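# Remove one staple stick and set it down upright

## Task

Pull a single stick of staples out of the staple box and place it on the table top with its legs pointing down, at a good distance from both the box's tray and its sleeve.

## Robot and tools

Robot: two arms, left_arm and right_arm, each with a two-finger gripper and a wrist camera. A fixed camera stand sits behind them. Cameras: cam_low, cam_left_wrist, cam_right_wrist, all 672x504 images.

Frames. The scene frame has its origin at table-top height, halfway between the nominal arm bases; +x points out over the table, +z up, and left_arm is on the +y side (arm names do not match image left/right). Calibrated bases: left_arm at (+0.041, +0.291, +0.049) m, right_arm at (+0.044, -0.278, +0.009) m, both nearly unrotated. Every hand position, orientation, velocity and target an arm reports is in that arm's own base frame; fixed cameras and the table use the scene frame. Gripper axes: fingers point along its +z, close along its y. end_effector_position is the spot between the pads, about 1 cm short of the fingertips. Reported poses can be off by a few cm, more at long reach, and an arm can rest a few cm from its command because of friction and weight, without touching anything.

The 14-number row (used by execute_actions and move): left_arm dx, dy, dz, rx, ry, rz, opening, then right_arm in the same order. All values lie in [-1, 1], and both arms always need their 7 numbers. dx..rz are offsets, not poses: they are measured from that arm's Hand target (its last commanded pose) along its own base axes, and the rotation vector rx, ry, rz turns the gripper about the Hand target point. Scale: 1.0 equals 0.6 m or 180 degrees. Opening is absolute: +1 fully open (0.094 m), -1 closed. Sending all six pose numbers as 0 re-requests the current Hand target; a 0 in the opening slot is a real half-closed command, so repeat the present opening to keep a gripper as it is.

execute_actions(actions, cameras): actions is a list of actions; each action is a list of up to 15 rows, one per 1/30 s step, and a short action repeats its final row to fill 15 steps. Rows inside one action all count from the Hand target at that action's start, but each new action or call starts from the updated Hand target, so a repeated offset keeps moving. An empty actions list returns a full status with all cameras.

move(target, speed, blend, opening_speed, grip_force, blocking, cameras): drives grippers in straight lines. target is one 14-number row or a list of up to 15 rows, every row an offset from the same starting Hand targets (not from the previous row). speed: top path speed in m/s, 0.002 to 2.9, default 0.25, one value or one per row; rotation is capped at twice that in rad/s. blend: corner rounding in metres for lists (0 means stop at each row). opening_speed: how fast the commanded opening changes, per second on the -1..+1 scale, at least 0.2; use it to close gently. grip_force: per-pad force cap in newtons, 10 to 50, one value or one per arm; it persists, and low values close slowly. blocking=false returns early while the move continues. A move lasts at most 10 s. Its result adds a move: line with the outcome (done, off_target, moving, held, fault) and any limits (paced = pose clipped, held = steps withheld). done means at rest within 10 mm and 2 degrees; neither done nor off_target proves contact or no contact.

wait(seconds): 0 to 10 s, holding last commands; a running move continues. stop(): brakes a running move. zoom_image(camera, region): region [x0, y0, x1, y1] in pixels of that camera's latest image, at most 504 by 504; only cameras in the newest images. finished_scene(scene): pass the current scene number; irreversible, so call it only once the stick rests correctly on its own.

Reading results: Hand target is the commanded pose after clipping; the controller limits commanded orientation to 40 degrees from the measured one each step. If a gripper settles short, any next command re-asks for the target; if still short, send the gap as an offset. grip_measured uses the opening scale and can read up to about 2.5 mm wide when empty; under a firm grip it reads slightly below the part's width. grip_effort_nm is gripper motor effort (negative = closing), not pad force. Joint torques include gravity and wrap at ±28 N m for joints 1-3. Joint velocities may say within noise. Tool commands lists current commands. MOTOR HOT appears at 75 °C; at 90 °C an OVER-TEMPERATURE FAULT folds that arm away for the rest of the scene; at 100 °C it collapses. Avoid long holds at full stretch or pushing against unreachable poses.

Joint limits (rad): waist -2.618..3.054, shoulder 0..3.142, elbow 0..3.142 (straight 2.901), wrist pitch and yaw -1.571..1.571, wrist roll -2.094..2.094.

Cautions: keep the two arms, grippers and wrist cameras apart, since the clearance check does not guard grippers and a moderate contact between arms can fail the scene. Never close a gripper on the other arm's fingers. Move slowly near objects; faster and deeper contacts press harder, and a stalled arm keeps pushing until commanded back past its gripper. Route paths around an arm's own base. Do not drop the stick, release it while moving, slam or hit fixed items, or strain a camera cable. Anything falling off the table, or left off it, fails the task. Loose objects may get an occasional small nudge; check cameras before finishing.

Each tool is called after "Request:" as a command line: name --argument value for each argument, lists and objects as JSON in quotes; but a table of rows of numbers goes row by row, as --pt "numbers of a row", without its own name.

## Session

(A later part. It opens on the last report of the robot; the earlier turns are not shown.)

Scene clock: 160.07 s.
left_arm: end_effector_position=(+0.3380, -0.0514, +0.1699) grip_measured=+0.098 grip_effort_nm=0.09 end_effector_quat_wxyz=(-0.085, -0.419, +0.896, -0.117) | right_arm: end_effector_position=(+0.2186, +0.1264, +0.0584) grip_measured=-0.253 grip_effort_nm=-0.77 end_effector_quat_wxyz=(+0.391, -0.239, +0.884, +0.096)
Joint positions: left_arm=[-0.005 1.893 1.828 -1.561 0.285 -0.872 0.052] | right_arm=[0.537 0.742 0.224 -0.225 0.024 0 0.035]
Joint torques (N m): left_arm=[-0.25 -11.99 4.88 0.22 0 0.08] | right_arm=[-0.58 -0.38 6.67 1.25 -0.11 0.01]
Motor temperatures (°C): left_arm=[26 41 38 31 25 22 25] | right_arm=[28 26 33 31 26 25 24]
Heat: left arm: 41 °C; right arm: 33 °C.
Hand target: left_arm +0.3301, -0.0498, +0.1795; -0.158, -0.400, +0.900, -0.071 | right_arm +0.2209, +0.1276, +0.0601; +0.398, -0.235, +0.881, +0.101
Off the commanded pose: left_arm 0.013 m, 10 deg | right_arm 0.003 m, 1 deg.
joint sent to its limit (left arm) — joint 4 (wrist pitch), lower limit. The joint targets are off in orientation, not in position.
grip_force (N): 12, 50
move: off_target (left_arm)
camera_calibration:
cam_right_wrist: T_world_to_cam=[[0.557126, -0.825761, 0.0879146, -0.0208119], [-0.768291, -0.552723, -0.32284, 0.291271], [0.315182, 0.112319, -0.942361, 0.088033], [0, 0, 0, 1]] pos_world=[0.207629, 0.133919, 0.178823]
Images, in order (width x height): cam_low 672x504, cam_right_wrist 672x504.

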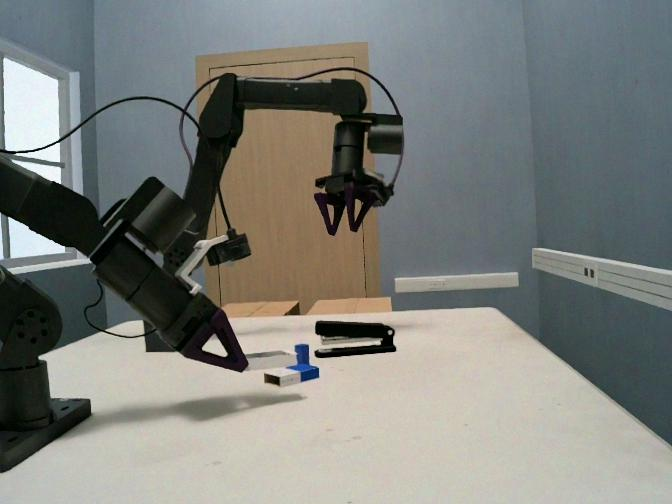

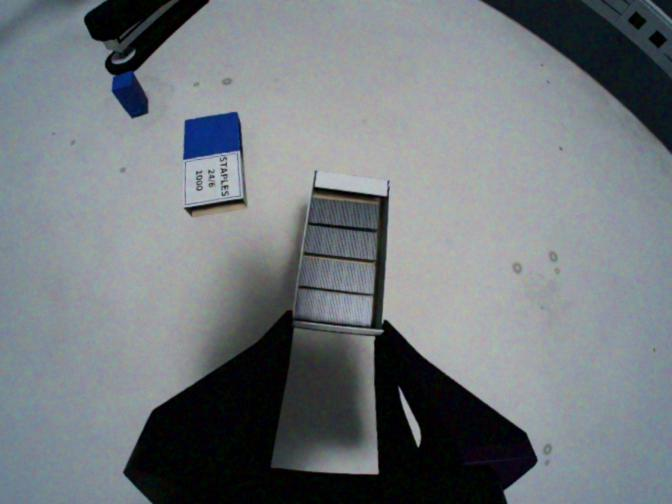

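Request:
move --pt "0 0 0 0 0 0 0.1 0 0 -0.0585 0 0 0 -0.26" --pt "0 0 0 0 0 0 0.1 0 0 -0.0752 0 0 0 -0.26" --speed '[0.12, 0.04]' --blend '[0.005, 0]' --cameras '["cam_right_wrist", "cam_low"]'

Request:
zoom_image --camera "cam_low" --region '[180, 300, 340, 420]'

Scene clock: 161.90 s.
left_arm: end_effector_position=(+0.3380, -0.0514, +0.1699) grip_measured=+0.098 grip_effort_nm=0.09 end_effector_quat_wxyz=(-0.085, -0.419, +0.896, -0.117) | right_arm: end_effector_position=(+0.2191, +0.1267, +0.0134) grip_measured=-0.260 grip_effort_nm=-0.99 end_effector_quat_wxyz=(+0.391, -0.239, +0.884, +0.096)
Joint positions: left_arm=[-0.005 1.893 1.828 -1.561 0.285 -0.872 0.052] | right_arm=[0.537 0.946 0.069 0.135 0.024 0 0.035]
Joint torques (N m): left_arm=[-0.25 -11.99 4.88 0.22 0 0.08] | right_arm=[-0.57 -0.8 5.78 1.26 -0.11 0.02]
Heat: left arm: 41 °C; right arm: 32 °C.
Hand target: left_arm +0.3301, -0.0498, +0.1795; -0.158, -0.400, +0.900, -0.071 | right_arm +0.2208, +0.1275, +0.0148; +0.398, -0.235, +0.881, +0.101
Off the commanded pose: left_arm 0.013 m, 10 deg | right_arm 0.003 m, 1 deg.
joint sent to its limit (left arm) — joint 4 (wrist pitch), lower limit. The joint targets are off in orientation, not in position.
grip_force (N): 12, 50
move: off_target (left_arm)
camera_calibration:
cam_right_wrist: T_world_to_cam=[[0.557017, -0.825826, 0.0879932, -0.0168927], [-0.768007, -0.552525, -0.323852, 0.277214], [0.316064, 0.112812, -0.942007, 0.0451786], [0, 0, 0, 1]] pos_world=[0.208032, 0.13412, 0.133821]
Images, in order (width x height): cam_low 672x504, cam_right_wrist 672x504.

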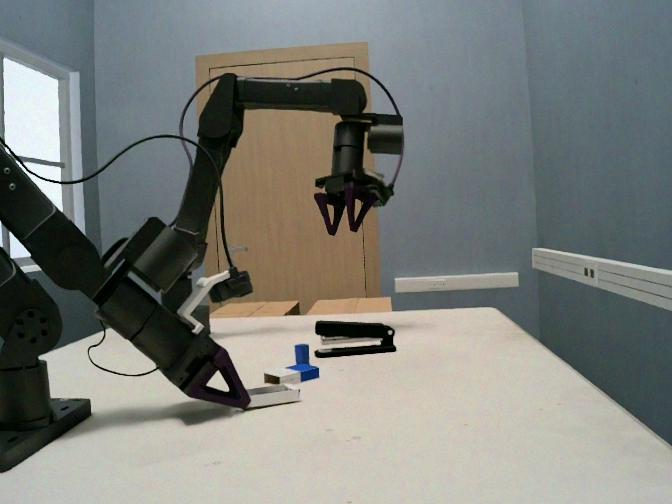

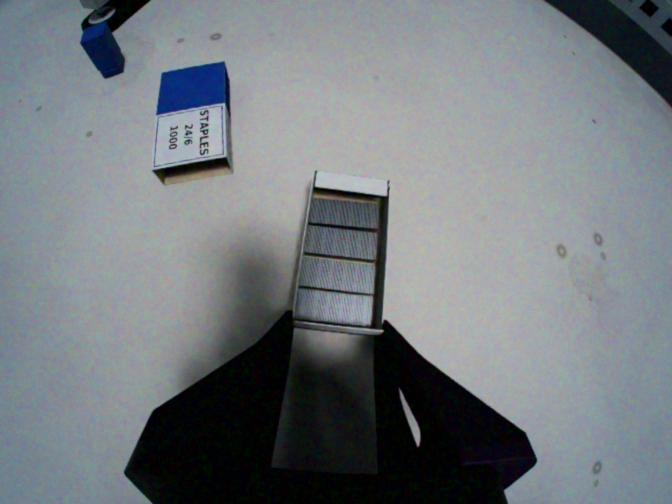

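Scaled by 3.150 from the camera's 672x504 image, which has a finer 960x720 frame.

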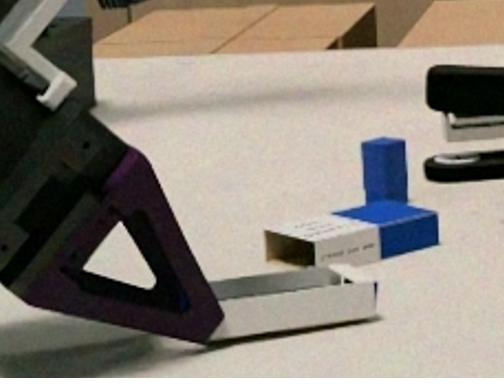

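Request:
move --pt "0 0 0 0 0 0 0.1 0 0 -0.0055 0 0 0 -0.26" --pt "0 0 0 0 0 0 0.1 0 0 -0.0055 0 0 0 0.05" --pt "0 0 0 0 0 0 0.1 0.0202 0.0117 -0.0055 0 0 0 0.05" --speed '[0.04, 0.04, 0.06]' --opening_speed 0.6 --cameras '["cam_right_wrist", "cam_low"]'

Request:
zoom_image --camera "cam_low" --region '[180, 300, 340, 420]'

Scene clock: 164.93 s.
left_arm: end_effector_position=(+0.3380, -0.0514, +0.1699) grip_measured=+0.098 grip_effort_nm=0.09 end_effector_quat_wxyz=(-0.085, -0.419, +0.896, -0.117) | right_arm: end_effector_position=(+0.2301, +0.1344, +0.0101) grip_measured=+0.048 grip_effort_nm=0.11 end_effector_quat_wxyz=(+0.399, -0.238, +0.880, +0.101)
Joint positions: left_arm=[-0.005 1.893 1.828 -1.561 0.285 -0.872 0.052] | right_arm=[0.537 1.096 0.075 0.299 0.019 0 0.049]
Joint torques (N m): left_arm=[-0.25 -11.97 4.86 0.22 0 0.08] | right_arm=[-0.65 -0.84 6.97 1.04 -0.06 0]
Heat: left arm: 41 °C; right arm: 32 °C.
Hand target: left_arm +0.3301, -0.0498, +0.1795; -0.158, -0.400, +0.900, -0.071 | right_arm +0.2329, +0.1345, +0.0115; +0.398, -0.235, +0.881, +0.101
Off the commanded pose: left_arm 0.013 m, 10 deg | right_arm 0.003 m, 0 deg.
joint sent to its limit (left arm) — joint 4 (wrist pitch), lower limit. The joint targets are off in orientation, not in position.
grip_force (N): 12, 50
move: off_target (left_arm)
camera_calibration:
cam_right_wrist: T_world_to_cam=[[0.558661, -0.825032, 0.0849653, -0.0168386], [-0.761176, -0.550699, -0.342551, 0.287271], [0.329406, 0.126696, -0.935649, 0.0327722], [0, 0, 0, 1]] pos_world=[0.217276, 0.140156, 0.130499]
Images, in order (width x height): cam_low 672x504, cam_right_wrist 672x504.

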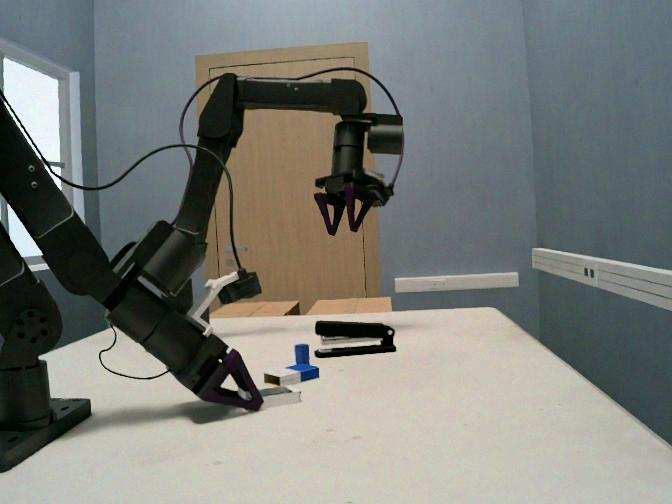

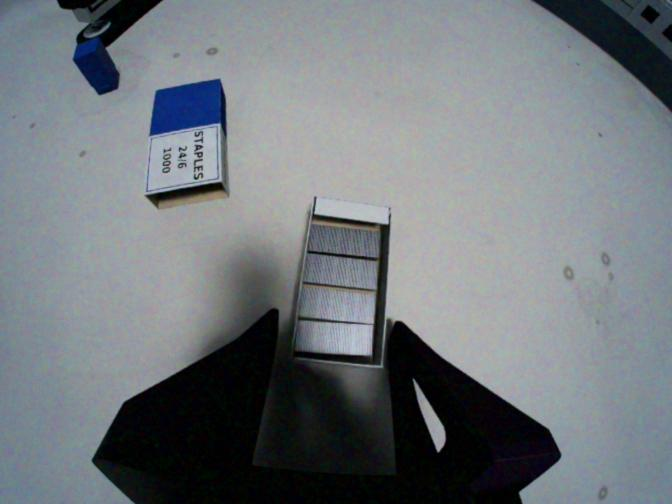

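Scaled by 3.150 from the camera's 672x504 image, which has a finer 960x720 frame.

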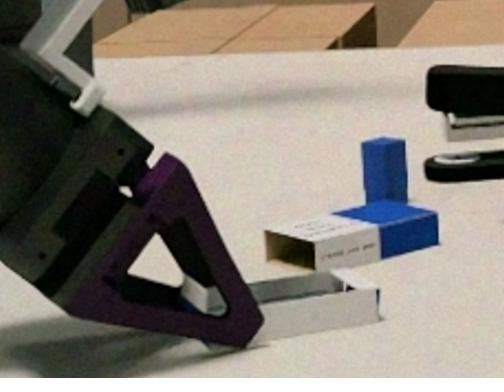

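Request:
move --pt "0 0 0 0 0 0 0.1 -0.0075 -0.0043 0 0 0 0 0.05" --pt "0 0 0 0 0 0 0.1 -0.0075 -0.0043 0 0 0 0 -0.26" --speed '[0.04, 0.04]' --opening_speed 0.4 --cameras '["cam_right_wrist", "cam_low"]'

Request:
zoom_image --camera "cam_right_wrist" --region '[260, 180, 420, 370]'

Scene clock: 167.70 s.
left_arm: end_effector_position=(+0.3380, -0.0514, +0.1699) grip_measured=+0.098 grip_effort_nm=0.09 end_effector_quat_wxyz=(-0.085, -0.419, +0.896, -0.117) | right_arm: end_effector_position=(+0.2283, +0.1333, +0.0106) grip_measured=-0.247 grip_effort_nm=-0.93 end_effector_quat_wxyz=(+0.397, -0.238, +0.881, +0.101)
Joint positions: left_arm=[-0.005 1.893 1.828 -1.561 0.285 -0.872 0.052] | right_arm=[0.537 1.073 0.075 0.272 0.019 0 0.035]
Joint torques (N m): left_arm=[-0.27 -11.97 4.86 0.22 0 0.09] | right_arm=[-0.61 -2.61 5.83 1.01 -0.05 0]
Heat: left arm: 41 °C; right arm: 32 °C.
Hand target: left_arm +0.3301, -0.0498, +0.1795; -0.158, -0.400, +0.900, -0.071 | right_arm +0.2285, +0.1319, +0.0116; +0.398, -0.235, +0.881, +0.101
Off the commanded pose: left_arm 0.013 m, 10 deg | right_arm 0.002 m, 0 deg.
joint sent to its limit (left arm) — joint 4 (wrist pitch), lower limit. The joint targets are off in orientation, not in position.
grip_force (N): 12, 50
move: off_target (left_arm)
camera_calibration:
cam_right_wrist: T_world_to_cam=[[0.559011, -0.824822, 0.0847072, -0.0168772], [-0.7625, -0.551513, -0.338272, 0.285807], [0.325731, 0.124509, -0.937228, 0.0349915], [0, 0, 0, 1]] pos_world=[0.215964, 0.139349, 0.130905]
Images, in order (width x height): cam_low 672x504, cam_right_wrist 672x504.

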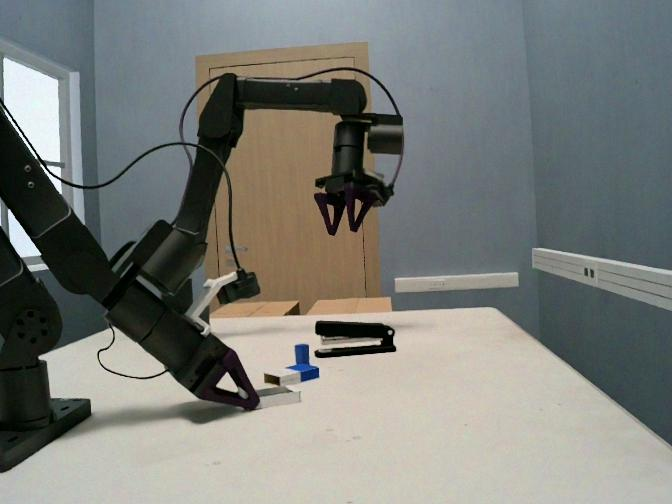

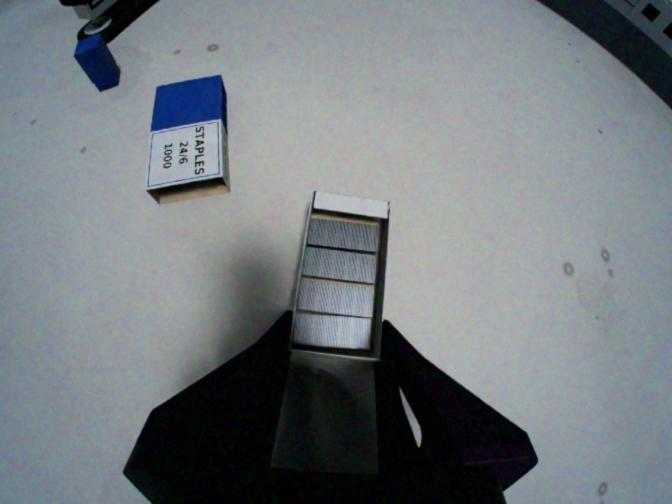

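Scaled by 2.653 from the camera's 672x504 image, which has a finer 960x720 frame.

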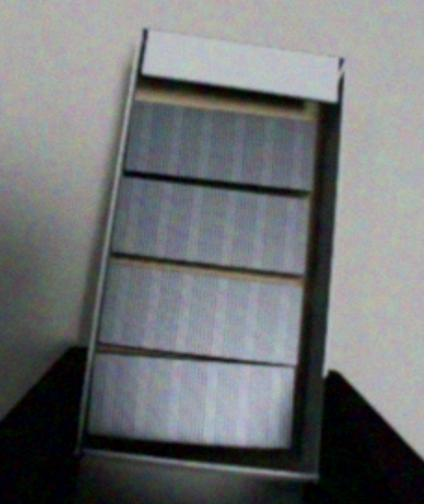

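Request:
move --pt "0 0 0 0 0 0 0.1 0 0 0.06 0 0 0 -0.26" --pt "0 0 0 0 0 0 0.1 -0.006 -0.0035 0.13 -0.0536 0.0929 0 -0.26" --speed '[0.1, 0.15]' --blend '[0.01, 0]' --cameras '["cam_right_wrist"]'

Request:
zoom_image --camera "cam_right_wrist" --region '[270, 180, 430, 340]'

Scene clock: 170.37 s.
left_arm: end_effector_position=(+0.3380, -0.0514, +0.1699) grip_measured=+0.098 grip_effort_nm=0.09 end_effector_quat_wxyz=(-0.085, -0.419, +0.896, -0.117) | right_arm: end_effector_position=(+0.2185, +0.1275, +0.0799) grip_measured=-0.250 grip_effort_nm=-1.02 end_effector_quat_wxyz=(+0.234, -0.255, +0.936, +0.055)
Joint positions: left_arm=[-0.005 1.893 1.828 -1.561 0.285 -0.872 0.052] | right_arm=[0.537 1.047 0.625 -0.662 0.019 0 0.035]
Joint torques (N m): left_arm=[-0.25 -11.97 4.88 0.22 0 0.09] | right_arm=[-0.79 -2.17 9.32 0.65 -0.08 0]
Heat: left arm: 41 °C; right arm: 32 °C.
Hand target: left_arm +0.3301, -0.0498, +0.1795; -0.158, -0.400, +0.900, -0.071 | right_arm +0.2249, +0.1298, +0.0896; +0.245, -0.250, +0.935, +0.060
Off the commanded pose: left_arm 0.013 m, 10 deg | right_arm 0.012 m, 1 deg.
joint sent to its limit (left arm) — joint 4 (wrist pitch), lower limit. The joint targets are off in orientation, not in position.
grip_force (N): 12, 50
move: off_target (left_arm, right_arm)
camera_calibration:
cam_right_wrist: T_world_to_cam=[[0.581317, -0.81154, 0.0589399, -0.026537], [-0.813304, -0.581717, 0.0118842, 0.285467], [0.0246418, -0.0548446, -0.998191, 0.197435], [0, 0, 0, 1]] pos_world=[0.242732, 0.155353, 0.195249]
Images, in order (width x height): cam_right_wrist 672x504.

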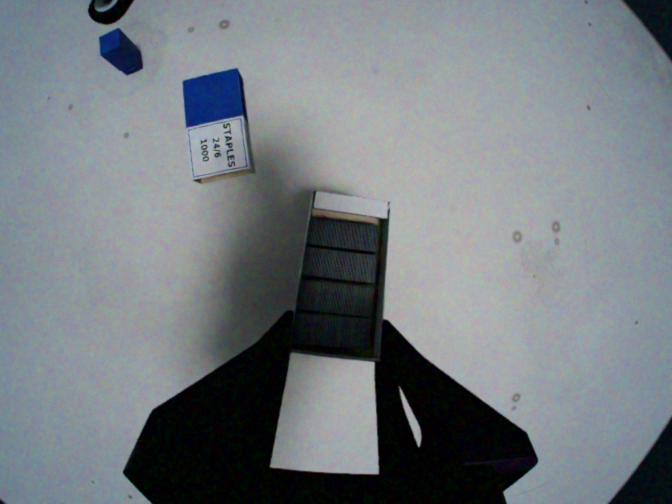

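Scaled by 3.150 from the camera's 672x504 image, which has a finer 960x720 frame.

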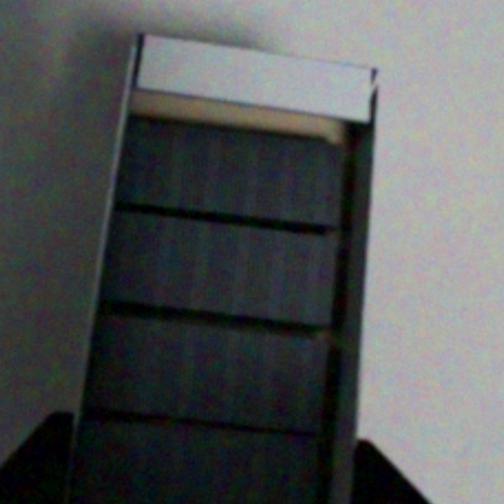

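Request:
execute_actions --actions '[[[0,0,0,0,0,0,0.1,0,0,0,0.0095,0.0055,-0.0194,-0.26],[0,0,0,0,0,0,0.1,0,0,0,0.0095,0.0055,-0.0194,-0.26],[0,0,0,0,0,0,0.1,0,0,0,0.0095,0.0055,-0.0194,-0.26],[0,0,0,0,0,0,0.1,0,0,0,-0.0095,-0.0055,0.0194,-0.26],[0,0,0,0,0,0,0.1,0,0,0,-0.0095,-0.0055,0.0194,-0.26],[0,0,0,0,0,0,0.1,0,0,0,-0.0095,-0.0055,0.0194,-0.26],[0,0,0,0,0,0,0.1,0,0,0,0.0095,0.0055,-0.0194,-0.26],[0,0,0,0,0,0,0.1,0,0,0,0.0095,0.0055,-0.0194,-0.26],[0,0,0,0,0,0,0.1,0,0,0,0.0095,0.0055,-0.0194,-0.26],[0,0,0,0,0,0,0.1,0,0,0,-0.0095,-0.0055,0.0194,-0.26],[0,0,0,0,0,0,0.1,0,0,0,-0.0095,-0.0055,0.0194,-0.26],[0,0,0,0,0,0,0.1,0,0,0,-0.0095,-0.0055,0.0194,-0.26],[0,0,0,0,0,0,0.1,0,0,0,0,0,0,-0.26]],[[0,0,0,0,0,0,0.1,0,0,0,0.0095,0.0055,-0.0194,-0.26],[0,0,0,0,0,0,0.1,0,0,0,0.0095,0.0055,-0.0194,-0.26],[0,0,0,0,0,0,0.1,0,0,0,0.0095,0.0055,-0.0194,-0.26],[0,0,0,0,0,0,0.1,0,0,0,-0.0095,-0.0055,0.0194,-0.26],[0,0,0,0,0,0,0.1,0,0,0,-0.0095,-0.0055,0.0194,-0.26],[0,0,0,0,0,0,0.1,0,0,0,-0.0095,-0.0055,0.0194,-0.26],[0,0,0,0,0,0,0.1,0,0,0,0.0095,0.0055,-0.0194,-0.26],[0,0,0,0,0,0,0.1,0,0,0,0.0095,0.0055,-0.0194,-0.26],[0,0,0,0,0,0,0.1,0,0,0,0.0095,0.0055,-0.0194,-0.26],[0,0,0,0,0,0,0.1,0,0,0,-0.0095,-0.0055,0.0194,-0.26],[0,0,0,0,0,0,0.1,0,0,0,-0.0095,-0.0055,0.0194,-0.26],[0,0,0,0,0,0,0.1,0,0,0,-0.0095,-0.0055,0.0194,-0.26],[0,0,0,0,0,0,0.1,0,0,0,0,0,0,-0.26]]]' --cameras '["cam_right_wrist"]'

Request:
zoom_image --camera "cam_right_wrist" --region '[270, 180, 430, 340]'

Scene clock: 172.97 s.
left_arm: end_effector_position=(+0.3380, -0.0514, +0.1699) grip_measured=+0.098 grip_effort_nm=0.09 end_effector_quat_wxyz=(-0.085, -0.419, +0.896, -0.117) | right_arm: end_effector_position=(+0.2186, +0.1268, +0.0797) grip_measured=-0.250 grip_effort_nm=-1.02 end_effector_quat_wxyz=(+0.234, -0.257, +0.936, +0.055)
Joint positions: left_arm=[-0.005 1.893 1.828 -1.561 0.285 -0.872 0.052] | right_arm=[0.534 1.047 0.625 -0.663 0.017 -0.006 0.035]
Joint torques (N m): left_arm=[-0.25 -11.97 4.86 0.22 0 0.08] | right_arm=[-0.46 -2.19 9.32 0.68 -0.06 0.04]
Heat: left arm: 41 °C; right arm: 33 °C.
Hand target: left_arm +0.3301, -0.0498, +0.1795; -0.158, -0.400, +0.900, -0.071 | right_arm +0.2248, +0.1298, +0.0896; +0.245, -0.250, +0.935, +0.060
Off the commanded pose: left_arm 0.013 m, 10 deg | right_arm 0.012 m, 2 deg.
joint sent to its limit (left arm) — joint 4 (wrist pitch), lower limit. The joint targets are off in orientation, not in position.
grip_force (N): 12, 50
camera_calibration:
cam_right_wrist: T_world_to_cam=[[0.583393, -0.80997, 0.0600108, -0.0278724], [-0.811826, -0.58375, 0.0132162, 0.285008], [0.0243265, -0.0564285, -0.99811, 0.197518], [0, 0, 0, 1]] pos_world=[0.242833, 0.154943, 0.195051]
Images, in order (width x height): cam_right_wrist 672x504.

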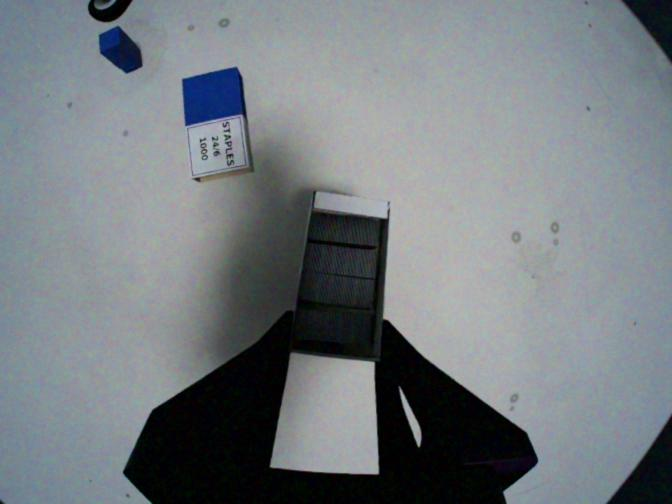

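Scaled by 3.150 from the camera's 672x504 image, which has a finer 960x720 frame.

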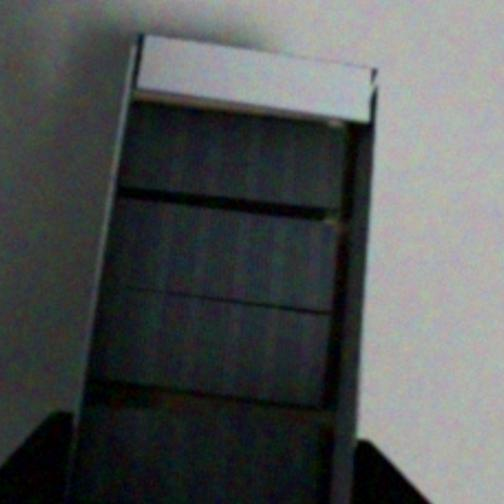

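Request:
move --pt "0 0 0 0 0 0 0.1 0.1042 0.0602 0.034 0.1417 -0.2454 0 -0.26" --pt "0 0 0 0 0 0 0.1 0 0 0 0 0 0 -0.26" --speed '[0.25, 0.2]' --cameras '["cam_right_wrist"]'

Request:
zoom_image --camera "cam_right_wrist" --region '[270, 180, 430, 340]'

Scene clock: 180.87 s.
left_arm: end_effector_position=(+0.3380, -0.0514, +0.1699) grip_measured=+0.098 grip_effort_nm=0.09 end_effector_quat_wxyz=(-0.085, -0.419, +0.896, -0.117) | right_arm: end_effector_position=(+0.2182, +0.1266, +0.0789) grip_measured=-0.250 grip_effort_nm=-1.02 end_effector_quat_wxyz=(+0.233, -0.256, +0.937, +0.055)
Joint positions: left_arm=[-0.005 1.893 1.828 -1.561 0.285 -0.872 0.052] | right_arm=[0.534 1.047 0.622 -0.662 0.017 -0.005 0.035]
Joint torques (N m): left_arm=[-0.25 -11.97 4.86 0.22 0 0.08] | right_arm=[-0.46 -2.17 9.52 0.67 -0.07 0.06]
Heat: left arm: 41 °C; right arm: 33 °C.
Hand target: left_arm +0.3301, -0.0498, +0.1795; -0.158, -0.400, +0.900, -0.071 | right_arm +0.2248, +0.1298, +0.0895; +0.245, -0.250, +0.935, +0.060
Off the commanded pose: left_arm 0.013 m, 10 deg | right_arm 0.013 m, 2 deg.
joint sent to its limit (left arm) — joint 4 (wrist pitch), lower limit. The joint targets are off in orientation, not in position.
grip_force (N): 12, 50
move: off_target (left_arm, right_arm)
camera_calibration:
cam_right_wrist: T_world_to_cam=[[0.58266, -0.810546, 0.0593433, -0.0274637], [-0.812398, -0.58292, 0.014632, 0.284474], [0.0227325, -0.0567359, -0.99813, 0.197056], [0, 0, 0, 1]] pos_world=[0.242628, 0.154745, 0.194155]
Images, in order (width x height): cam_right_wrist 672x504.

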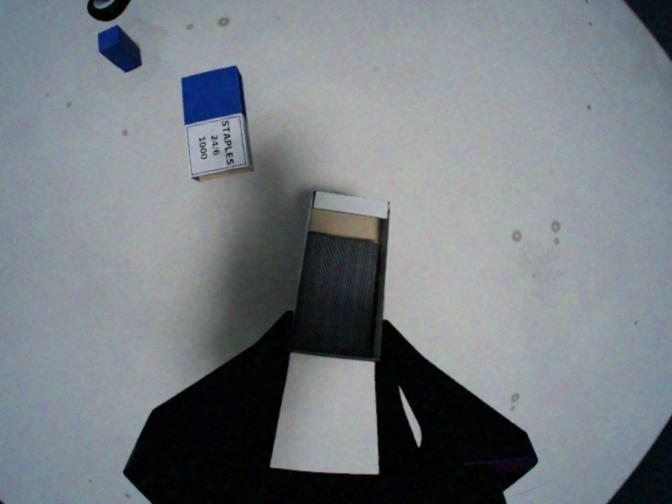

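Scaled by 3.150 from the camera's 672x504 image, which has a finer 960x720 frame.

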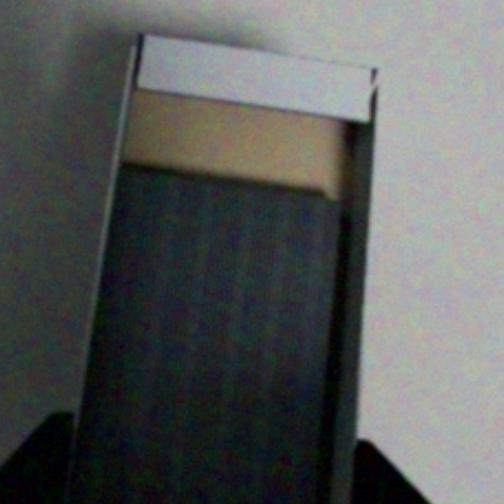

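Request:
execute_actions --actions '[[[0,0,0,0,0,0,0.1,0,0,0,0.0059,0.0034,-0.0121,-0.26],[0,0,0,0,0,0,0.1,0,0,0,0.0059,0.0034,-0.0121,-0.26],[0,0,0,0,0,0,0.1,0,0,0,0.0059,0.0034,-0.0121,-0.26],[0,0,0,0,0,0,0.1,0,0,0,-0.0059,-0.0034,0.0121,-0.26],[0,0,0,0,0,0,0.1,0,0,0,-0.0059,-0.0034,0.0121,-0.26],[0,0,0,0,0,0,0.1,0,0,0,-0.0059,-0.0034,0.0121,-0.26],[0,0,0,0,0,0,0.1,0,0,0,0.0059,0.0034,-0.0121,-0.26],[0,0,0,0,0,0,0.1,0,0,0,0.0059,0.0034,-0.0121,-0.26],[0,0,0,0,0,0,0.1,0,0,0,0.0059,0.0034,-0.0121,-0.26],[0,0,0,0,0,0,0.1,0,0,0,-0.0059,-0.0034,0.0121,-0.26],[0,0,0,0,0,0,0.1,0,0,0,-0.0059,-0.0034,0.0121,-0.26],[0,0,0,0,0,0,0.1,0,0,0,-0.0059,-0.0034,0.0121,-0.26],[0,0,0,0,0,0,0.1,0,0,0,0,0,0,-0.26]],[[0,0,0,0,0,0,0.1,0,0,0,0.0059,0.0034,-0.0121,-0.26],[0,0,0,0,0,0,0.1,0,0,0,0.0059,0.0034,-0.0121,-0.26],[0,0,0,0,0,0,0.1,0,0,0,0.0059,0.0034,-0.0121,-0.26],[0,0,0,0,0,0,0.1,0,0,0,-0.0059,-0.0034,0.0121,-0.26],[0,0,0,0,0,0,0.1,0,0,0,-0.0059,-0.0034,0.0121,-0.26],[0,0,0,0,0,0,0.1,0,0,0,-0.0059,-0.0034,0.0121,-0.26],[0,0,0,0,0,0,0.1,0,0,0,0.0059,0.0034,-0.0121,-0.26],[0,0,0,0,0,0,0.1,0,0,0,0.0059,0.0034,-0.0121,-0.26],[0,0,0,0,0,0,0.1,0,0,0,0.0059,0.0034,-0.0121,-0.26],[0,0,0,0,0,0,0.1,0,0,0,-0.0059,-0.0034,0.0121,-0.26],[0,0,0,0,0,0,0.1,0,0,0,-0.0059,-0.0034,0.0121,-0.26],[0,0,0,0,0,0,0.1,0,0,0,-0.0059,-0.0034,0.0121,-0.26],[0,0,0,0,0,0,0.1,0,0,0,0,0,0,-0.26]],[[0,0,0,0,0,0,0.1,0,0,0,0.0059,0.0034,-0.0121,-0.26],[0,0,0,0,0,0,0.1,0,0,0,0.0059,0.0034,-0.0121,-0.26],[0,0,0,0,0,0,0.1,0,0,0,0.0059,0.0034,-0.0121,-0.26],[0,0,0,0,0,0,0.1,0,0,0,-0.0059,-0.0034,0.0121,-0.26],[0,0,0,0,0,0,0.1,0,0,0,-0.0059,-0.0034,0.0121,-0.26],[0,0,0,0,0,0,0.1,0,0,0,-0.0059,-0.0034,0.0121,-0.26],[0,0,0,0,0,0,0.1,0,0,0,0.0059,0.0034,-0.0121,-0.26],[0,0,0,0,0,0,0.1,0,0,0,0.0059,0.0034,-0.0121,-0.26],[0,0,0,0,0,0,0.1,0,0,0,0.0059,0.0034,-0.0121,-0.26],[0,0,0,0,0,0,0.1,0,0,0,-0.0059,-0.0034,0.0121,-0.26],[0,0,0,0,0,0,0.1,0,0,0,-0.0059,-0.0034,0.0121,-0.26],[0,0,0,0,0,0,0.1,0,0,0,-0.0059,-0.0034,0.0121,-0.26],[0,0,0,0,0,0,0.1,0,0,0,0,0,0,-0.26]],[[0,0,0,0,0,0,0.1,0,0,0,0.0059,0.0034,-0.0121,-0.26],[0,0,0,0,0,0,0.1,0,0,0,0.0059,0.0034,-0.0121,-0.26],[0,0,0,0,0,0,0.1,0,0,0,0.0059,0.0034,-0.0121,-0.26],[0,0,0,0,0,0,0.1,0,0,0,-0.0059,-0.0034,0.0121,-0.26],[0,0,0,0,0,0,0.1,0,0,0,-0.0059,-0.0034,0.0121,-0.26],[0,0,0,0,0,0,0.1,0,0,0,-0.0059,-0.0034,0.0121,-0.26],[0,0,0,0,0,0,0.1,0,0,0,0.0059,0.0034,-0.0121,-0.26],[0,0,0,0,0,0,0.1,0,0,0,0.0059,0.0034,-0.0121,-0.26],[0,0,0,0,0,0,0.1,0,0,0,0.0059,0.0034,-0.0121,-0.26],[0,0,0,0,0,0,0.1,0,0,0,-0.0059,-0.0034,0.0121,-0.26],[0,0,0,0,0,0,0.1,0,0,0,-0.0059,-0.0034,0.0121,-0.26],[0,0,0,0,0,0,0.1,0,0,0,-0.0059,-0.0034,0.0121,-0.26],[0,0,0,0,0,0,0.1,0,0,0,0,0,0,-0.26]]]' --cameras '["cam_right_wrist"]'

Request:
zoom_image --camera "cam_right_wrist" --region '[270, 180, 430, 340]'

Scene clock: 184.37 s.
left_arm: end_effector_position=(+0.3380, -0.0514, +0.1699) grip_measured=+0.098 grip_effort_nm=0.09 end_effector_quat_wxyz=(-0.085, -0.419, +0.896, -0.117) | right_arm: end_effector_position=(+0.2180, +0.1265, +0.0788) grip_measured=-0.250 grip_effort_nm=-1.02 end_effector_quat_wxyz=(+0.233, -0.257, +0.936, +0.055)
Joint positions: left_arm=[-0.005 1.893 1.828 -1.561 0.285 -0.872 0.052] | right_arm=[0.534 1.047 0.622 -0.663 0.016 -0.006 0.035]
Joint torques (N m): left_arm=[-0.25 -11.97 4.86 0.22 0 0.09] | right_arm=[-0.47 -2.17 9.52 0.68 -0.07 0.08]
Heat: left arm: 41 °C; right arm: 33 °C.
Hand target: left_arm +0.3301, -0.0498, +0.1795; -0.158, -0.400, +0.900, -0.071 | right_arm +0.2248, +0.1299, +0.0896; +0.245, -0.250, +0.935, +0.060
Off the commanded pose: left_arm 0.013 m, 10 deg | right_arm 0.013 m, 2 deg.
joint sent to its limit (left arm) — joint 4 (wrist pitch), lower limit. The joint targets are off in orientation, not in position.
grip_force (N): 12, 50
camera_calibration:
cam_right_wrist: T_world_to_cam=[[0.58362, -0.809843, 0.059509, -0.0276952], [-0.811723, -0.583839, 0.0154582, 0.284268], [0.022225, -0.0573265, -0.998108, 0.197176], [0, 0, 0, 1]] pos_world=[0.242528, 0.154841, 0.194056]
Images, in order (width x height): cam_right_wrist 672x504.

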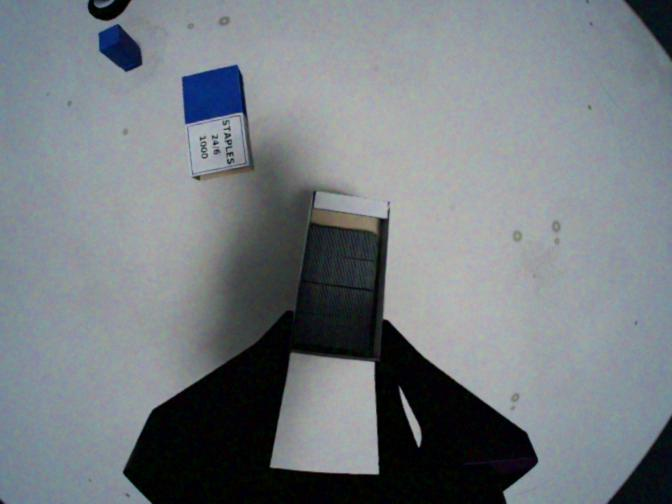

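Scaled by 3.150 from the camera's 672x504 image, which has a finer 960x720 frame.

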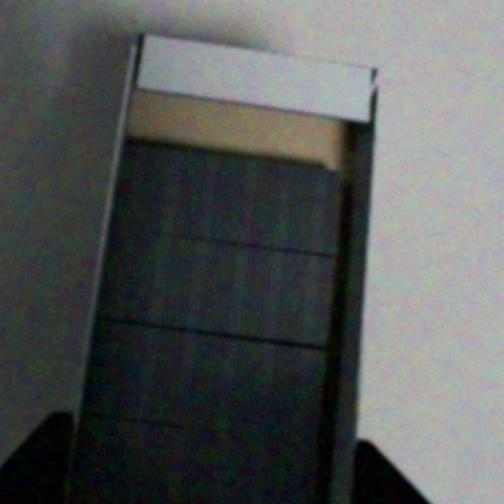

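Request:
move --pt "0 0 0 0 0 0 0.1 0.1042 0.0602 0.034 0.1417 -0.2454 0 -0.26" --pt "0 0 0 0 0 0 0.1 0 0 0 0 0 0 -0.26" --speed '[0.25, 0.2]'

Request:
execute_actions --actions '[[[0,0,0,0,0,0,0.1,0,0,0,0.01053,0.00608,-0.02157,-0.26],[0,0,0,0,0,0,0.1,0,0,0,0.0141,0.00814,-0.02889,-0.26],[0,0,0,0,0,0,0.1,0,0,0,0.00833,0.00481,-0.01707,-0.26],[0,0,0,0,0,0,0.1,0,0,0,-0.00295,-0.0017,0.00604,-0.26],[0,0,0,0,0,0,0.1,0,0,0,-0.01227,-0.00708,0.02514,-0.26],[0,0,0,0,0,0,0.1,0,0,0,-0.01348,-0.00778,0.02761,-0.26],[0,0,0,0,0,0,0.1,0,0,0,-0.00577,-0.00333,0.01182,-0.26],[0,0,0,0,0,0,0.1,0,0,0,0.00577,0.00333,-0.01182,-0.26],[0,0,0,0,0,0,0.1,0,0,0,0.01348,0.00778,-0.02761,-0.26],[0,0,0,0,0,0,0.1,0,0,0,0.01227,0.00708,-0.02514,-0.26],[0,0,0,0,0,0,0.1,0,0,0,0.00295,0.0017,-0.00604,-0.26],[0,0,0,0,0,0,0.1,0,0,0,-0.00833,-0.00481,0.01707,-0.26],[0,0,0,0,0,0,0.1,0,0,0,-0.0141,-0.00814,0.02889,-0.26],[0,0,0,0,0,0,0.1,0,0,0,-0.01053,-0.00608,0.02157,-0.26],[0,0,0,0,0,0,0.1,0,0,0,0,0,0,-0.26]],[[0,0,0,0,0,0,0.1,0,0,0,0.01053,0.00608,-0.02157,-0.26],[0,0,0,0,0,0,0.1,0,0,0,0.0141,0.00814,-0.02889,-0.26],[0,0,0,0,0,0,0.1,0,0,0,0.00833,0.00481,-0.01707,-0.26],[0,0,0,0,0,0,0.1,0,0,0,-0.00295,-0.0017,0.00604,-0.26],[0,0,0,0,0,0,0.1,0,0,0,-0.01227,-0.00708,0.02514,-0.26],[0,0,0,0,0,0,0.1,0,0,0,-0.01348,-0.00778,0.02761,-0.26],[0,0,0,0,0,0,0.1,0,0,0,-0.00577,-0.00333,0.01182,-0.26],[0,0,0,0,0,0,0.1,0,0,0,0.00577,0.00333,-0.01182,-0.26],[0,0,0,0,0,0,0.1,0,0,0,0.01348,0.00778,-0.02761,-0.26],[0,0,0,0,0,0,0.1,0,0,0,0.01227,0.00708,-0.02514,-0.26],[0,0,0,0,0,0,0.1,0,0,0,0.00295,0.0017,-0.00604,-0.26],[0,0,0,0,0,0,0.1,0,0,0,-0.00833,-0.00481,0.01707,-0.26],[0,0,0,0,0,0,0.1,0,0,0,-0.0141,-0.00814,0.02889,-0.26],[0,0,0,0,0,0,0.1,0,0,0,-0.01053,-0.00608,0.02157,-0.26],[0,0,0,0,0,0,0.1,0,0,0,0,0,0,-0.26]]]' --cameras '["cam_right_wrist"]'

Request:
zoom_image --camera "cam_right_wrist" --region '[270, 180, 430, 340]'

Scene clock: 192.93 s.
left_arm: end_effector_position=(+0.3380, -0.0514, +0.1699) grip_measured=+0.098 grip_effort_nm=0.09 end_effector_quat_wxyz=(-0.085, -0.419, +0.896, -0.117) | right_arm: end_effector_position=(+0.2182, +0.1266, +0.0789) grip_measured=-0.250 grip_effort_nm=-1.02 end_effector_quat_wxyz=(+0.233, -0.256, +0.936, +0.055)
Joint positions: left_arm=[-0.005 1.893 1.828 -1.561 0.285 -0.872 0.052] | right_arm=[0.534 1.047 0.622 -0.662 0.016 -0.005 0.035]
Joint torques (N m): left_arm=[-0.24 -11.97 4.88 0.22 0 0.09] | right_arm=[-0.46 -2.18 9.54 0.66 -0.07 0.05]
Heat: left arm: 41 °C; right arm: 33 °C.
Hand target: left_arm +0.3301, -0.0498, +0.1795; -0.158, -0.400, +0.900, -0.071 | right_arm +0.2248, +0.1299, +0.0896; +0.245, -0.250, +0.935, +0.060
Off the commanded pose: left_arm 0.013 m, 10 deg | right_arm 0.013 m, 2 deg.
joint sent to its limit (left arm) — joint 4 (wrist pitch), lower limit. The joint targets are off in orientation, not in position.
grip_force (N): 12, 50
move: off_target (left_arm, right_arm)

Scene clock: 194.40 s.
left_arm: end_effector_position=(+0.3380, -0.0514, +0.1699) grip_measured=+0.098 grip_effort_nm=0.09 end_effector_quat_wxyz=(-0.085, -0.419, +0.896, -0.117) | right_arm: end_effector_position=(+0.2180, +0.1265, +0.0788) grip_measured=-0.250 grip_effort_nm=-1.02 end_effector_quat_wxyz=(+0.233, -0.256, +0.937, +0.055)
Joint positions: left_arm=[-0.005 1.893 1.828 -1.561 0.285 -0.872 0.052] | right_arm=[0.532 1.047 0.622 -0.663 0.014 -0.006 0.035]
Joint torques (N m): left_arm=[-0.25 -11.97 4.86 0.22 0 0.09] | right_arm=[-0.32 -2.18 9.52 0.68 -0.04 0.03]
Heat: left arm: 41 °C; right arm: 33 °C.
Hand target: left_arm +0.3301, -0.0498, +0.1795; -0.158, -0.400, +0.900, -0.071 | right_arm +0.2248, +0.1299, +0.0896; +0.245, -0.250, +0.935, +0.060
Off the commanded pose: left_arm 0.013 m, 10 deg | right_arm 0.013 m, 2 deg.
joint sent to its limit (left arm) — joint 4 (wrist pitch), lower limit. The joint targets are off in orientation, not in position.
grip_force (N): 12, 50
camera_calibration:
cam_right_wrist: T_world_to_cam=[[0.583459, -0.810069, 0.057992, -0.0275432], [-0.81186, -0.583651, 0.015333, 0.284261], [0.0214263, -0.0560276, -0.998199, 0.197174], [0, 0, 0, 1]] pos_world=[0.242626, 0.154645, 0.194058]
Images, in order (width x height): cam_right_wrist 672x504.

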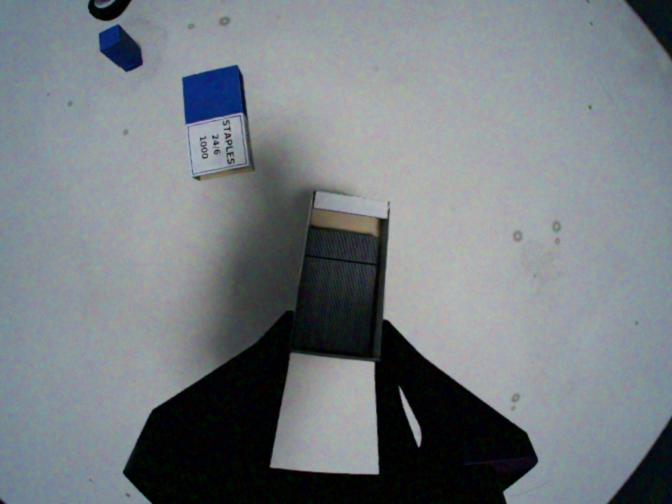

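Scaled by 3.150 from the camera's 672x504 image, which has a finer 960x720 frame.

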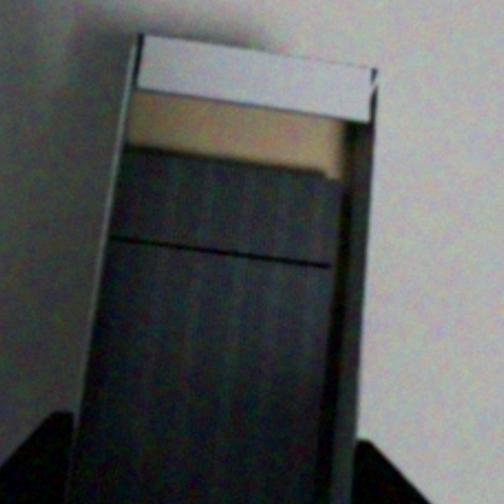

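Request:
zoom_image --camera "cam_right_wrist" --region '[280, 300, 400, 380]'

Scaled by 4.200 from the camera's 672x504 image, which has a finer 960x720 frame.

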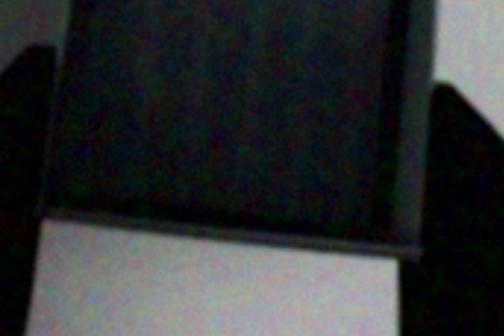

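Request:
execute_actions --actions '[[[0,0,0,0,0,0,0.1,0,0,0,0.01053,0.00608,-0.02157,-0.26],[0,0,0,0,0,0,0.1,0,0,0,0.0141,0.00814,-0.02889,-0.26],[0,0,0,0,0,0,0.1,0,0,0,0.00833,0.00481,-0.01707,-0.26],[0,0,0,0,0,0,0.1,0,0,0,-0.00295,-0.0017,0.00604,-0.26],[0,0,0,0,0,0,0.1,0,0,0,-0.01227,-0.00708,0.02514,-0.26],[0,0,0,0,0,0,0.1,0,0,0,-0.01348,-0.00778,0.02761,-0.26],[0,0,0,0,0,0,0.1,0,0,0,-0.00577,-0.00333,0.01182,-0.26],[0,0,0,0,0,0,0.1,0,0,0,0.00577,0.00333,-0.01182,-0.26],[0,0,0,0,0,0,0.1,0,0,0,0.01348,0.00778,-0.02761,-0.26],[0,0,0,0,0,0,0.1,0,0,0,0.01227,0.00708,-0.02514,-0.26],[0,0,0,0,0,0,0.1,0,0,0,0.00295,0.0017,-0.00604,-0.26],[0,0,0,0,0,0,0.1,0,0,0,-0.00833,-0.00481,0.01707,-0.26],[0,0,0,0,0,0,0.1,0,0,0,-0.0141,-0.00814,0.02889,-0.26],[0,0,0,0,0,0,0.1,0,0,0,-0.01053,-0.00608,0.02157,-0.26],[0,0,0,0,0,0,0.1,0,0,0,0,0,0,-0.26]],[[0,0,0,0,0,0,0.1,0,0,0,0.01053,0.00608,-0.02157,-0.26],[0,0,0,0,0,0,0.1,0,0,0,0.0141,0.00814,-0.02889,-0.26],[0,0,0,0,0,0,0.1,0,0,0,0.00833,0.00481,-0.01707,-0.26],[0,0,0,0,0,0,0.1,0,0,0,-0.00295,-0.0017,0.00604,-0.26],[0,0,0,0,0,0,0.1,0,0,0,-0.01227,-0.00708,0.02514,-0.26],[0,0,0,0,0,0,0.1,0,0,0,-0.01348,-0.00778,0.02761,-0.26],[0,0,0,0,0,0,0.1,0,0,0,-0.00577,-0.00333,0.01182,-0.26],[0,0,0,0,0,0,0.1,0,0,0,0.00577,0.00333,-0.01182,-0.26],[0,0,0,0,0,0,0.1,0,0,0,0.01348,0.00778,-0.02761,-0.26],[0,0,0,0,0,0,0.1,0,0,0,0.01227,0.00708,-0.02514,-0.26],[0,0,0,0,0,0,0.1,0,0,0,0.00295,0.0017,-0.00604,-0.26],[0,0,0,0,0,0,0.1,0,0,0,-0.00833,-0.00481,0.01707,-0.26],[0,0,0,0,0,0,0.1,0,0,0,-0.0141,-0.00814,0.02889,-0.26],[0,0,0,0,0,0,0.1,0,0,0,-0.01053,-0.00608,0.02157,-0.26],[0,0,0,0,0,0,0.1,0,0,0,0,0,0,-0.26]]]' --cameras '["cam_right_wrist"]'

Request:
zoom_image --camera "cam_right_wrist" --region '[270, 180, 430, 340]'

Scene clock: 196.77 s.
left_arm: end_effector_position=(+0.3380, -0.0514, +0.1699) grip_measured=+0.098 grip_effort_nm=0.09 end_effector_quat_wxyz=(-0.085, -0.419, +0.896, -0.117) | right_arm: end_effector_position=(+0.2180, +0.1264, +0.0787) grip_measured=-0.250 grip_effort_nm=-1.02 end_effector_quat_wxyz=(+0.232, -0.256, +0.937, +0.056)
Joint positions: left_arm=[-0.005 1.893 1.828 -1.561 0.285 -0.872 0.052] | right_arm=[0.531 1.047 0.622 -0.663 0.014 -0.006 0.035]
Joint torques (N m): left_arm=[-0.24 -11.97 4.86 0.22 0 0.09] | right_arm=[-0.27 -2.19 9.52 0.68 -0.04 0.04]
Heat: left arm: 41 °C; right arm: 33 °C.
Hand target: left_arm +0.3301, -0.0498, +0.1795; -0.158, -0.400, +0.900, -0.071 | right_arm +0.2248, +0.1298, +0.0895; +0.245, -0.250, +0.935, +0.060
Off the commanded pose: left_arm 0.013 m, 10 deg | right_arm 0.013 m, 2 deg.
joint sent to its limit (left arm) — joint 4 (wrist pitch), lower limit. The joint targets are off in orientation, not in position.
grip_force (N): 12, 50
camera_calibration:
cam_right_wrist: T_world_to_cam=[[0.583143, -0.810348, 0.0572709, -0.027437], [-0.812105, -0.583301, 0.0156438, 0.284091], [0.0207293, -0.0556326, -0.998236, 0.19718], [0, 0, 0, 1]] pos_world=[0.242624, 0.154447, 0.193959]
Images, in order (width x height): cam_right_wrist 672x504.

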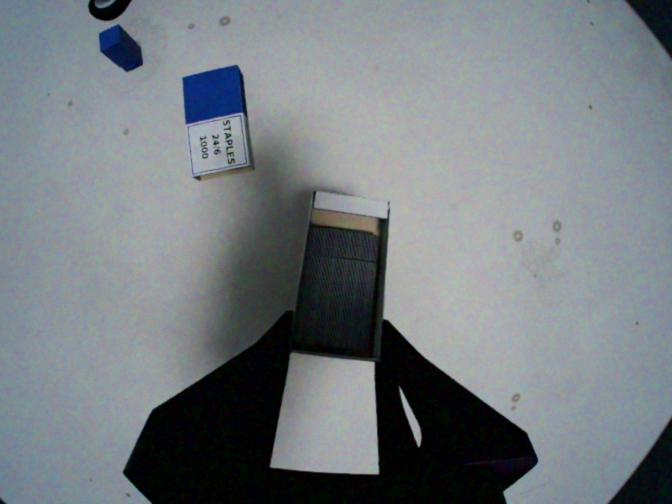

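Scaled by 3.150 from the camera's 672x504 image, which has a finer 960x720 frame.

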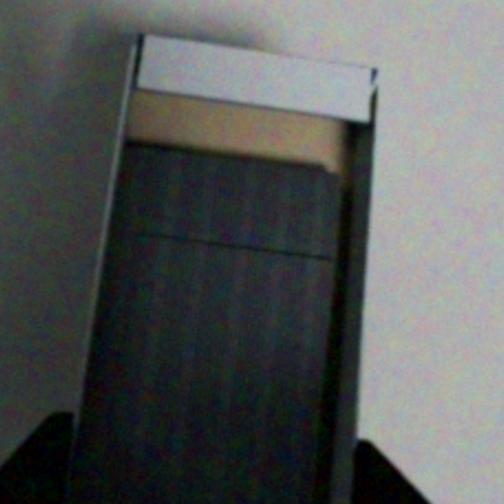

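Request:
execute_actions --actions '[]' --cameras '["cam_low", "cam_left_wrist", "cam_right_wrist"]'

Request:
zoom_image --camera "cam_low" --region '[300, 170, 400, 245]'

Request:
zoom_image --camera "cam_left_wrist" --region '[200, 250, 470, 450]'

Scene clock: 198.97 s.
left_arm: end_effector_position=(+0.3380, -0.0514, +0.1699) grip_measured=+0.098 grip_effort_nm=0.09 end_effector_quat_wxyz=(-0.085, -0.419, +0.896, -0.117) | right_arm: end_effector_position=(+0.2180, +0.1264, +0.0787) grip_measured=-0.250 grip_effort_nm=-1.02 end_effector_quat_wxyz=(+0.232, -0.256, +0.937, +0.056)
Joint positions: left_arm=[-0.005 1.893 1.828 -1.561 0.285 -0.872 0.052] | right_arm=[0.531 1.047 0.622 -0.663 0.014 -0.005 0.035]
Joint velocities: within noise
Joint torques (N m): left_arm=[-0.25 -11.97 4.88 0.22 0 0.08] | right_arm=[-0.28 -2.18 9.52 0.68 -0.04 0.06]
Motor temperatures (°C): left_arm=[26 41 37 30 25 22 25] | right_arm=[28 26 33 31 26 25 24]
Heat: left arm: 41 °C; right arm: 33 °C.
Hand target: left_arm +0.3301, -0.0498, +0.1795; -0.158, -0.400, +0.900, -0.071 | right_arm +0.2248, +0.1298, +0.0895; +0.245, -0.250, +0.935, +0.060
Tool commands: left_gripper/opening=+0.1 right_gripper/opening=-0.26
Off the commanded pose: left_arm 0.013 m, 10 deg | right_arm 0.013 m, 2 deg.
grip_force (N): 12, 50
camera_calibration:
cam_left_wrist: T_world_to_cam=[[0.845922, -0.524271, 0.0977502, -0.332659], [-0.436822, -0.575992, 0.690956, 0.0343581], [-0.305945, -0.627194, -0.716257, 0.313857], [0, 0, 0, 1]] pos_world=[0.392435, 0.0422356, 0.23358]
cam_right_wrist: T_world_to_cam=[[0.582559, -0.810792, 0.0569297, -0.0272165], [-0.812529, -0.582712, 0.0155892, 0.284195], [0.020534, -0.0553386, -0.998256, 0.197184], [0, 0, 0, 1]] pos_world=[0.242723, 0.154449, 0.193959]

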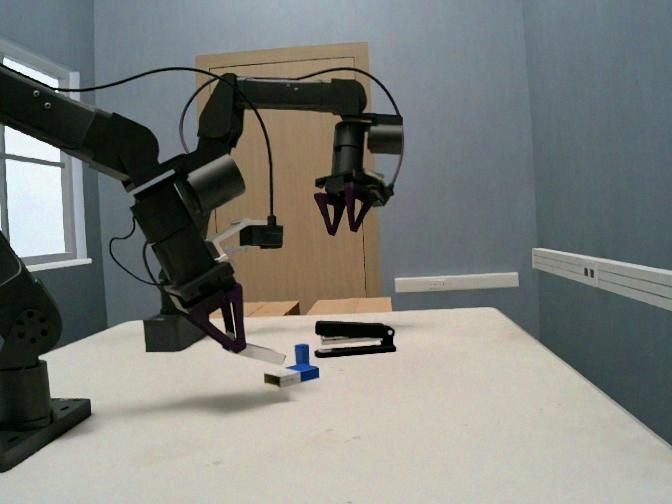

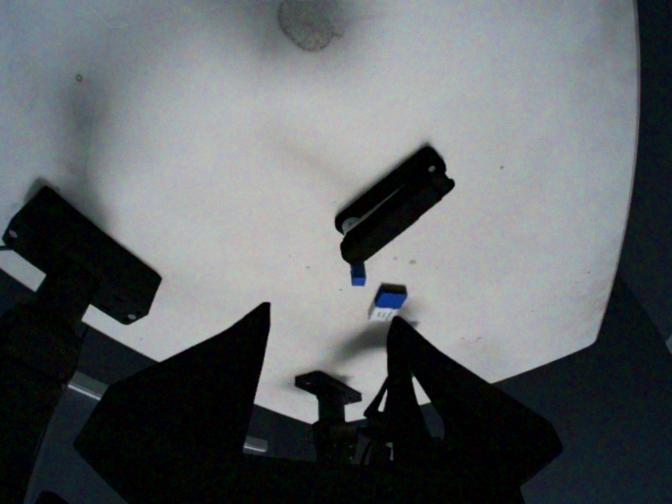

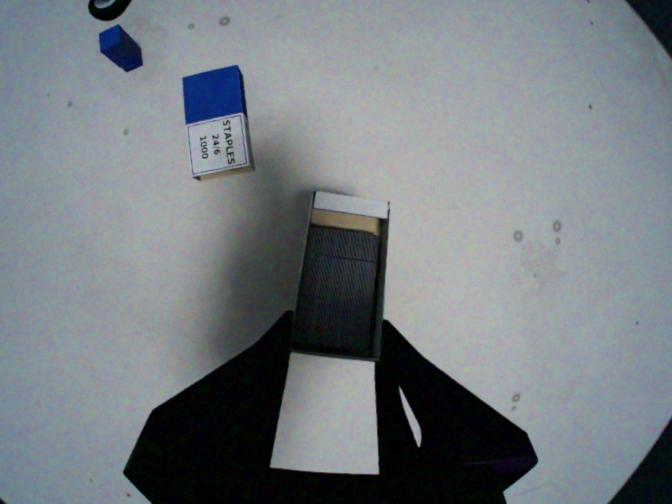

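Scaled by 5.040 from the camera's 672x504 image, which has a finer 960x720 frame.

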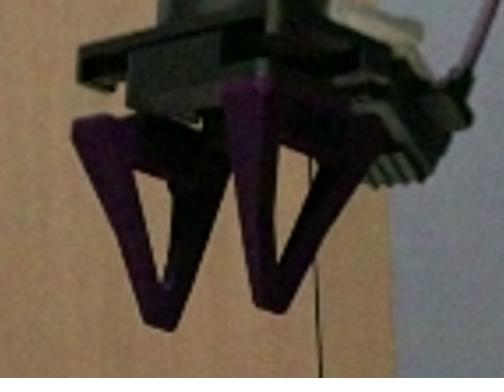

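Scaled by 1.867 from the camera's 672x504 image, which has a finer 960x720 frame.

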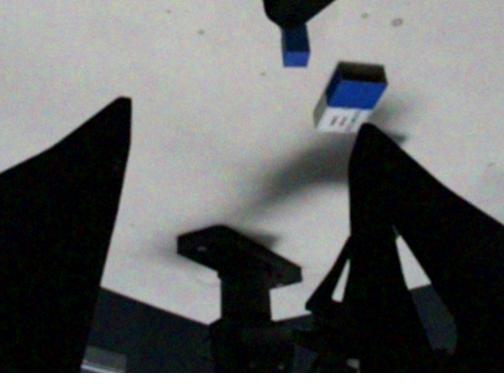

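Request:
move --pt "0 0 0 0 0 0 0.1 0 0 -0.0658 0.0522 -0.0904 0 -0.26" --pt "0 0 0 0 0 0 0.1 0 0 -0.1283 0.0522 -0.0904 0 -0.26" --pt "0 0 0 0 0 0 0.1 0 0 -0.1283 0.0522 -0.0904 0 0.05" --pt "0 0 0 0 0 0 0.1 -0.0166 -0.0096 -0.125 0.0522 -0.0904 0 0.05" --speed '[0.15, 0.06, 0.06, 0.06]' --blend '[0.01, 0, 0, 0]' --opening_speed 0.6 --cameras '["cam_right_wrist"]'

Request:
zoom_image --camera "cam_right_wrist" --region '[260, 160, 430, 360]'

Scene clock: 206.50 s.
left_arm: end_effector_position=(+0.3380, -0.0514, +0.1699) grip_measured=+0.098 grip_effort_nm=0.09 end_effector_quat_wxyz=(-0.085, -0.419, +0.896, -0.117) | right_arm: end_effector_position=(+0.2162, +0.1253, +0.0152) grip_measured=+0.048 grip_effort_nm=0.11 end_effector_quat_wxyz=(+0.393, -0.238, +0.882, +0.100)
Joint positions: left_arm=[-0.005 1.893 1.828 -1.561 0.285 -0.872 0.052] | right_arm=[0.531 0.897 0.061 0.101 0.014 -0.002 0.049]
Joint torques (N m): left_arm=[-0.24 -11.97 4.88 0.22 0 0.09] | right_arm=[-0.01 -1.7 5.91 1.05 0 0.04]
Heat: left arm: 42 °C; right arm: 33 °C.
Hand target: left_arm +0.3301, -0.0498, +0.1795; -0.158, -0.400, +0.900, -0.071 | right_arm +0.2150, +0.1241, +0.0147; +0.394, -0.235, +0.883, +0.100
Off the commanded pose: left_arm 0.013 m, 10 deg | right_arm 0.002 m, 0 deg.
joint sent to its limit (left arm) — joint 4 (wrist pitch), lower limit. The joint targets are off in orientation, not in position.
grip_force (N): 12, 50
move: off_target (left_arm)
camera_calibration:
cam_right_wrist: T_world_to_cam=[[0.559134, -0.824923, 0.0828874, -0.017043], [-0.76552, -0.552074, -0.330445, 0.274277], [0.318352, 0.121311, -0.940179, 0.0463433], [0, 0, 0, 1]] pos_world=[0.20474, 0.13174, 0.135617]
Images, in order (width x height): cam_right_wrist 672x504.

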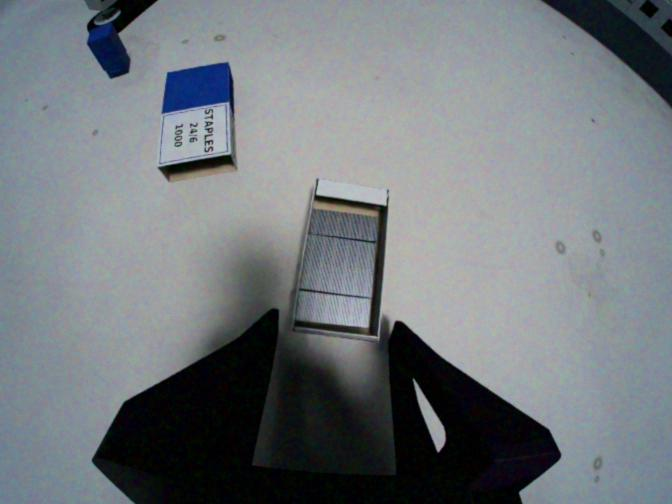

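Scaled by 2.520 from the camera's 672x504 image, which has a finer 960x720 frame.

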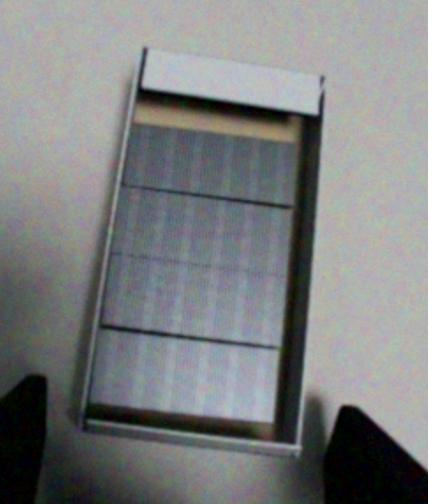

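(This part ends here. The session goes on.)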